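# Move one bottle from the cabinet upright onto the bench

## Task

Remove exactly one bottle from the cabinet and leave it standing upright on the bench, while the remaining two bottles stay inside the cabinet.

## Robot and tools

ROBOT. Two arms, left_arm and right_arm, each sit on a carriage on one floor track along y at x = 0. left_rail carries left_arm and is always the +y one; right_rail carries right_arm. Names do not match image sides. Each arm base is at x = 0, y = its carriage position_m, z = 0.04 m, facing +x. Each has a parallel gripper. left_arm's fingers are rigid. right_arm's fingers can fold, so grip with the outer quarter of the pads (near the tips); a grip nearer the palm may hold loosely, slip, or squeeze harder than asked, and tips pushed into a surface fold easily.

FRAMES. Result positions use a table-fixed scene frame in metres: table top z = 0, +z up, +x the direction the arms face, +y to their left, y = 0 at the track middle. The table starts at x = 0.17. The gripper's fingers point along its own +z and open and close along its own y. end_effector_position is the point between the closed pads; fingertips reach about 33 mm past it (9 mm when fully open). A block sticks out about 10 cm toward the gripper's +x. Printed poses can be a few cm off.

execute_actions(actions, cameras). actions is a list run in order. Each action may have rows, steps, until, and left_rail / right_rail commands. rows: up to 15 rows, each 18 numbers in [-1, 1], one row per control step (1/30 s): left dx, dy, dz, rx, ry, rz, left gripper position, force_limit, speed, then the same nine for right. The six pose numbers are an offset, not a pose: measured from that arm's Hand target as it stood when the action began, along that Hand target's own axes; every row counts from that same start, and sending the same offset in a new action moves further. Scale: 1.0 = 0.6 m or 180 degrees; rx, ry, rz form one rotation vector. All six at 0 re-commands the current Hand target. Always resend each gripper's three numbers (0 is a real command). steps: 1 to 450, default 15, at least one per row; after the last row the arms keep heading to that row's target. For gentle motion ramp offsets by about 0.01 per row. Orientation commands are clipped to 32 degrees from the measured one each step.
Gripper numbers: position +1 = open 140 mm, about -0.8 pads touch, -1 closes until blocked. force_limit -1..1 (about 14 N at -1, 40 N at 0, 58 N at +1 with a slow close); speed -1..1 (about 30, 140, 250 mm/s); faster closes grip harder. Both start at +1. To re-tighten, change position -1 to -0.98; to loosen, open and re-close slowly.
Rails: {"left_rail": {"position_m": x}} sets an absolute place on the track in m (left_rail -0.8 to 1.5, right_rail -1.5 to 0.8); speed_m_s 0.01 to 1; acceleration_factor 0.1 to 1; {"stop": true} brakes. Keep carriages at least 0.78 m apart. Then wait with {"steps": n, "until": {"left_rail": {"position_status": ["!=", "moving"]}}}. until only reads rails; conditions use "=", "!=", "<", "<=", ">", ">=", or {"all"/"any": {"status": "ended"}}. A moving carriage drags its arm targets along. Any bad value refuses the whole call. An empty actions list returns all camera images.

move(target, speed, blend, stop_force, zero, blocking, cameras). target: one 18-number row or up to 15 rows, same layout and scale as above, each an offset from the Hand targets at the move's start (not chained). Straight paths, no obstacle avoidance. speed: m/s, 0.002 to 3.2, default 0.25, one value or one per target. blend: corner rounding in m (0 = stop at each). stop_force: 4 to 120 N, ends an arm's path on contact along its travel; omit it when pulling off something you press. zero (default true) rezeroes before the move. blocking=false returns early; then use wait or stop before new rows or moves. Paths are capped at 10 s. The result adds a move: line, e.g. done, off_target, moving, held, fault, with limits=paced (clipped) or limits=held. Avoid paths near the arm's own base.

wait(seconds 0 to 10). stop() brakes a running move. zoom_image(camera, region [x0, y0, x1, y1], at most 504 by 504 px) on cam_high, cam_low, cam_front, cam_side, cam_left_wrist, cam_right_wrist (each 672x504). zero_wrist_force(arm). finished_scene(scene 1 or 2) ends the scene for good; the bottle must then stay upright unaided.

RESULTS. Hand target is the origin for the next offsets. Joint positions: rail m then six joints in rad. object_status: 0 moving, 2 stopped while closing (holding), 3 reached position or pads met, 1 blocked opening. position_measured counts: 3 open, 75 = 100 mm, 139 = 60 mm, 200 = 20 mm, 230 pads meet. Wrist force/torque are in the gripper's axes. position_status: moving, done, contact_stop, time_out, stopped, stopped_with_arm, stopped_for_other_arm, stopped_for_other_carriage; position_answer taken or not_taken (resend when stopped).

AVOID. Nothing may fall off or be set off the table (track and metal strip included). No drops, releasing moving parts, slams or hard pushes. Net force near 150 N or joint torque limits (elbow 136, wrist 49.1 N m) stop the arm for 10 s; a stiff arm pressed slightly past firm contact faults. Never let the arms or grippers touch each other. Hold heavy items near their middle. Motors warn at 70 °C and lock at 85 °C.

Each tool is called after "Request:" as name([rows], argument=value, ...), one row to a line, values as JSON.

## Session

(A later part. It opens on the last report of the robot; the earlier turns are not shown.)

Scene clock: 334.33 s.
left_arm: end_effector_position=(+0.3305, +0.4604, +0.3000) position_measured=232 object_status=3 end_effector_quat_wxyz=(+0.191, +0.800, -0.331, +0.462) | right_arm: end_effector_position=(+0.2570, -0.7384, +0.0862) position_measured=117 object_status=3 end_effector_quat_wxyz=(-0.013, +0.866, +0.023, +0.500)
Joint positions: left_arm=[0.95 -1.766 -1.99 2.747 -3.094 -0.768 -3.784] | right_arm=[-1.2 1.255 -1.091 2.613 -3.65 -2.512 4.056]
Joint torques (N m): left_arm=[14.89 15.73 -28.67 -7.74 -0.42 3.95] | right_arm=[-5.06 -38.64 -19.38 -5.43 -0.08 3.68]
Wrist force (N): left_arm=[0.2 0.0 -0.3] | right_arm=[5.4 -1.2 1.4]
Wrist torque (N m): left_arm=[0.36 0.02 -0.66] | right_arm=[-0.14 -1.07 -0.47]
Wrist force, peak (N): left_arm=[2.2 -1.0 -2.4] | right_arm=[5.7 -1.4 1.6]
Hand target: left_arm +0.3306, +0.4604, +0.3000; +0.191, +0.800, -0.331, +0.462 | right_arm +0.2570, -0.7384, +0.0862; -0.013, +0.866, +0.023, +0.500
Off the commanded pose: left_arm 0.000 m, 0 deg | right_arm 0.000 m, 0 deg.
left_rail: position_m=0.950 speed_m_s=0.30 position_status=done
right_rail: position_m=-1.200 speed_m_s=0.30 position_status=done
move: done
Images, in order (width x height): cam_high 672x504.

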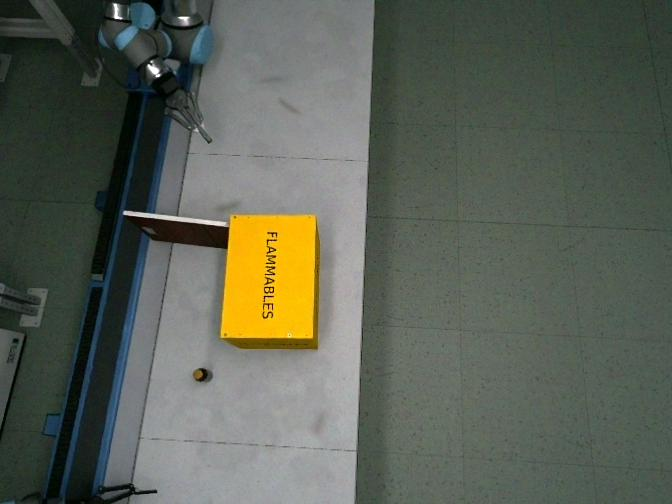

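Request:
move([
  [-0.223,0.184,0.081,-0.0962,0,0.0556,-1,-1,-0.2,0,0,0,0,0,0,0.1,-1,-1],
  [-0.178,0.302,0.191,-0.0962,0,0.0556,-1,-1,-0.2,0,0,0,0,0,0,0.1,-1,-1],
  [-0.055,0.536,0.404,-0.024,0,0.0139,-1,-1,-0.2,0,0,0,0,0,0,0.1,-1,-1],
  [0.0277,0.562,0.547,0.024,0,-0.0139,-1,-1,-0.2,0,0,0,0,0,0,0.1,-1,-1],
  [0.092,0.511,0.658,0.0722,0,-0.0417,-1,-1,-0.2,0,0,0,0,0,0,0.1,-1,-1],
], speed=[0.2,0.15,0.1,0.1,0.1], blend=0.02, stop_force=25, cameras=["cam_high"])

Scene clock: 367.37 s.
left_arm: end_effector_position=(+0.3752, -0.0176, +0.1501) position_measured=232 object_status=3 end_effector_quat_wxyz=(+0.129, +0.837, -0.224, +0.483) | right_arm: end_effector_position=(+0.2570, -0.7384, +0.0862) position_measured=117 object_status=3 end_effector_quat_wxyz=(-0.013, +0.866, +0.023, +0.500)
Joint positions: left_arm=[0.95 -1.637 -0.915 1.845 -3.152 -0.681 -3.937] | right_arm=[-1.2 1.255 -1.091 2.613 -3.65 -2.512 4.056]
Joint torques (N m): left_arm=[13.64 -68.66 -41.91 -1.55 6.15 -1.9] | right_arm=[-6.4 -38.97 -20.39 -5.51 -0.68 2.75]
Wrist force (N): left_arm=[-1.9 0.0 -3.4] | right_arm=[5.3 -0.9 1.5]
Wrist torque (N m): left_arm=[0.31 0.05 -0.38] | right_arm=[-0.07 -1.06 -0.46]
Wrist force, peak (N): left_arm=[-3.9 -5.2 -8.1] | right_arm=[5.8 -1.1 1.6]
Hand target: left_arm +0.3752, -0.0176, +0.1501; +0.129, +0.837, -0.224, +0.483 | right_arm +0.2570, -0.7384, +0.0862; -0.013, +0.866, +0.023, +0.500
Off the commanded pose: left_arm 0.000 m, 0 deg | right_arm 0.000 m, 0 deg.
left_rail: position_m=0.950 speed_m_s=0.30 position_status=done
right_rail: position_m=-1.200 speed_m_s=0.30 position_status=done
move: done
Images, in order (width x height): cam_high 672x504.

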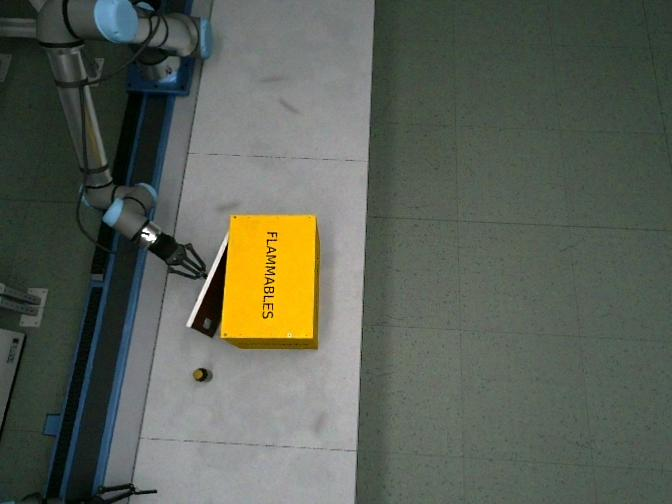

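Request:
move(target=[0.065,-0.075,0.1125,0,0,0,-1,-1,-0.2,0,0,0,0,0,0,0.1,-1,-1], speed=0.03, stop_force=14, cameras=["cam_high","cam_front"])

Scene clock: 384.80 s.
left_arm: end_effector_position=(+0.4347, -0.0175, +0.1500) position_measured=232 object_status=3 end_effector_quat_wxyz=(+0.129, +0.837, -0.224, +0.483) | right_arm: end_effector_position=(+0.2570, -0.7384, +0.0862) position_measured=117 object_status=3 end_effector_quat_wxyz=(-0.013, +0.866, +0.023, +0.500)
Joint positions: left_arm=[0.95 -1.564 -0.891 1.812 -3.209 -0.727 -3.85] | right_arm=[-1.2 1.255 -1.091 2.613 -3.65 -2.512 4.056]
Joint torques (N m): left_arm=[-11.2 -104.17 -23.91 -1.57 5.09 -2.24] | right_arm=[-7.89 -37.68 -19.81 -5.65 -0.6 2.52]
Wrist force (N): left_arm=[-1.2 1.8 -0.9] | right_arm=[5.5 -1.1 1.4]
Wrist torque (N m): left_arm=[0.53 0.09 -0.35] | right_arm=[-0.11 -1.11 -0.46]
Wrist force, peak (N): left_arm=[-13.3 11.8 -29.0] | right_arm=[5.8 -1.2 1.7]
Hand target: left_arm +0.4347, -0.0175, +0.1500; +0.129, +0.837, -0.224, +0.483 (not the last commanded pose) | right_arm +0.2570, -0.7384, +0.0862; -0.013, +0.866, +0.023, +0.500
Off the commanded pose: left_arm 0.031 m, 0 deg | right_arm 0.000 m, 0 deg.
left_rail: position_m=0.950 speed_m_s=0.30 position_status=done
right_rail: position_m=-1.200 speed_m_s=0.30 position_status=done
move: contact (left_arm)
Images, in order (width x height): cam_high 672x504, cam_front 672x504.

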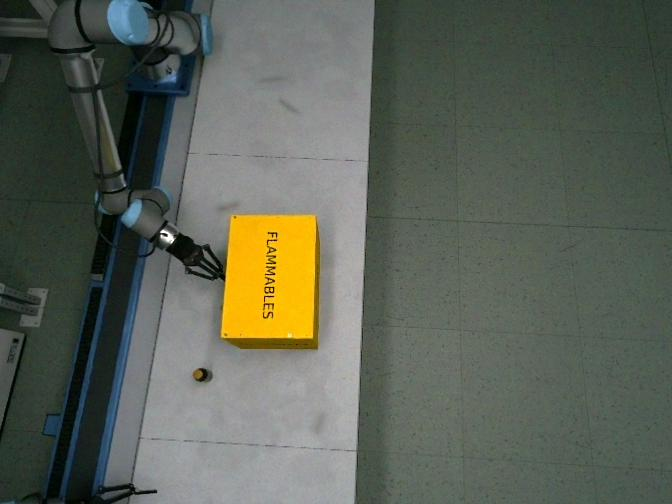

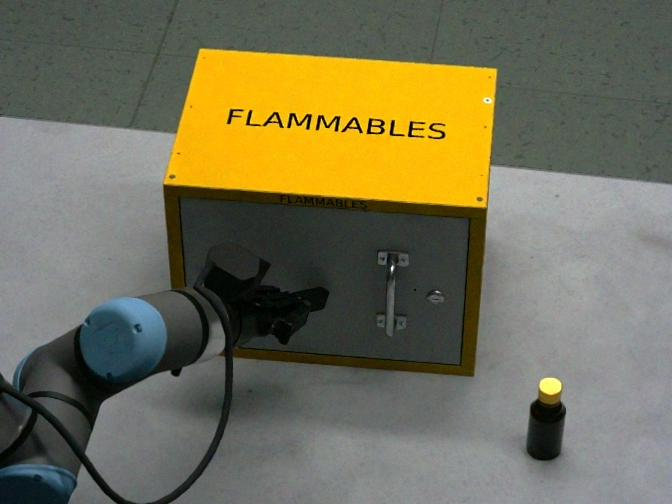

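Closed, bottle standing. Back off and finish.

Request:
move(target=[0,0,-0.18,0,0,0,-1,-1,-0.2,0,0,0,0,0,0,0.1,-1,-1], speed=0.12)

Request:
finished_scene(scene=2)

Scene clock: 390.90 s.
left_arm: end_effector_position=(+0.3538, +0.0291, +0.2041) position_measured=232 object_status=3 end_effector_quat_wxyz=(+0.129, +0.837, -0.224, +0.483) | right_arm: end_effector_position=(+0.2570, -0.7384, +0.0862) position_measured=117 object_status=3 end_effector_quat_wxyz=(-0.013, +0.866, +0.023, +0.500)
Joint positions: left_arm=[0.95 -1.669 -1.048 1.945 -3.086 -0.662 -3.978] | right_arm=[-1.2 1.255 -1.091 2.613 -3.65 -2.512 4.056]
Joint torques (N m): left_arm=[-10.44 -95.32 -23.44 -1.01 5.95 -2.13] | right_arm=[-7 -38.19 -20.44 -5.16 -0.37 2.29]
Wrist force (N): left_arm=[-0.6 0.8 -0.3] | right_arm=[5.4 -0.8 1.3]
Wrist torque (N m): left_arm=[0.49 0.19 -0.39] | right_arm=[-0.06 -1.08 -0.46]
Wrist force, peak (N): left_arm=[-1.6 2.1 -0.8] | right_arm=[5.9 -1.0 1.6]
Hand target: left_arm +0.3537, +0.0292, +0.2042; +0.129, +0.837, -0.224, +0.483 | right_arm +0.2570, -0.7384, +0.0862; -0.013, +0.866, +0.023, +0.500
Off the commanded pose: left_arm 0.000 m, 0 deg | right_arm 0.000 m, 0 deg.
left_rail: position_m=0.950 speed_m_s=0.30 position_status=done
right_rail: position_m=-1.200 speed_m_s=0.30 position_status=done
move: done

The scene is finished: the task was done.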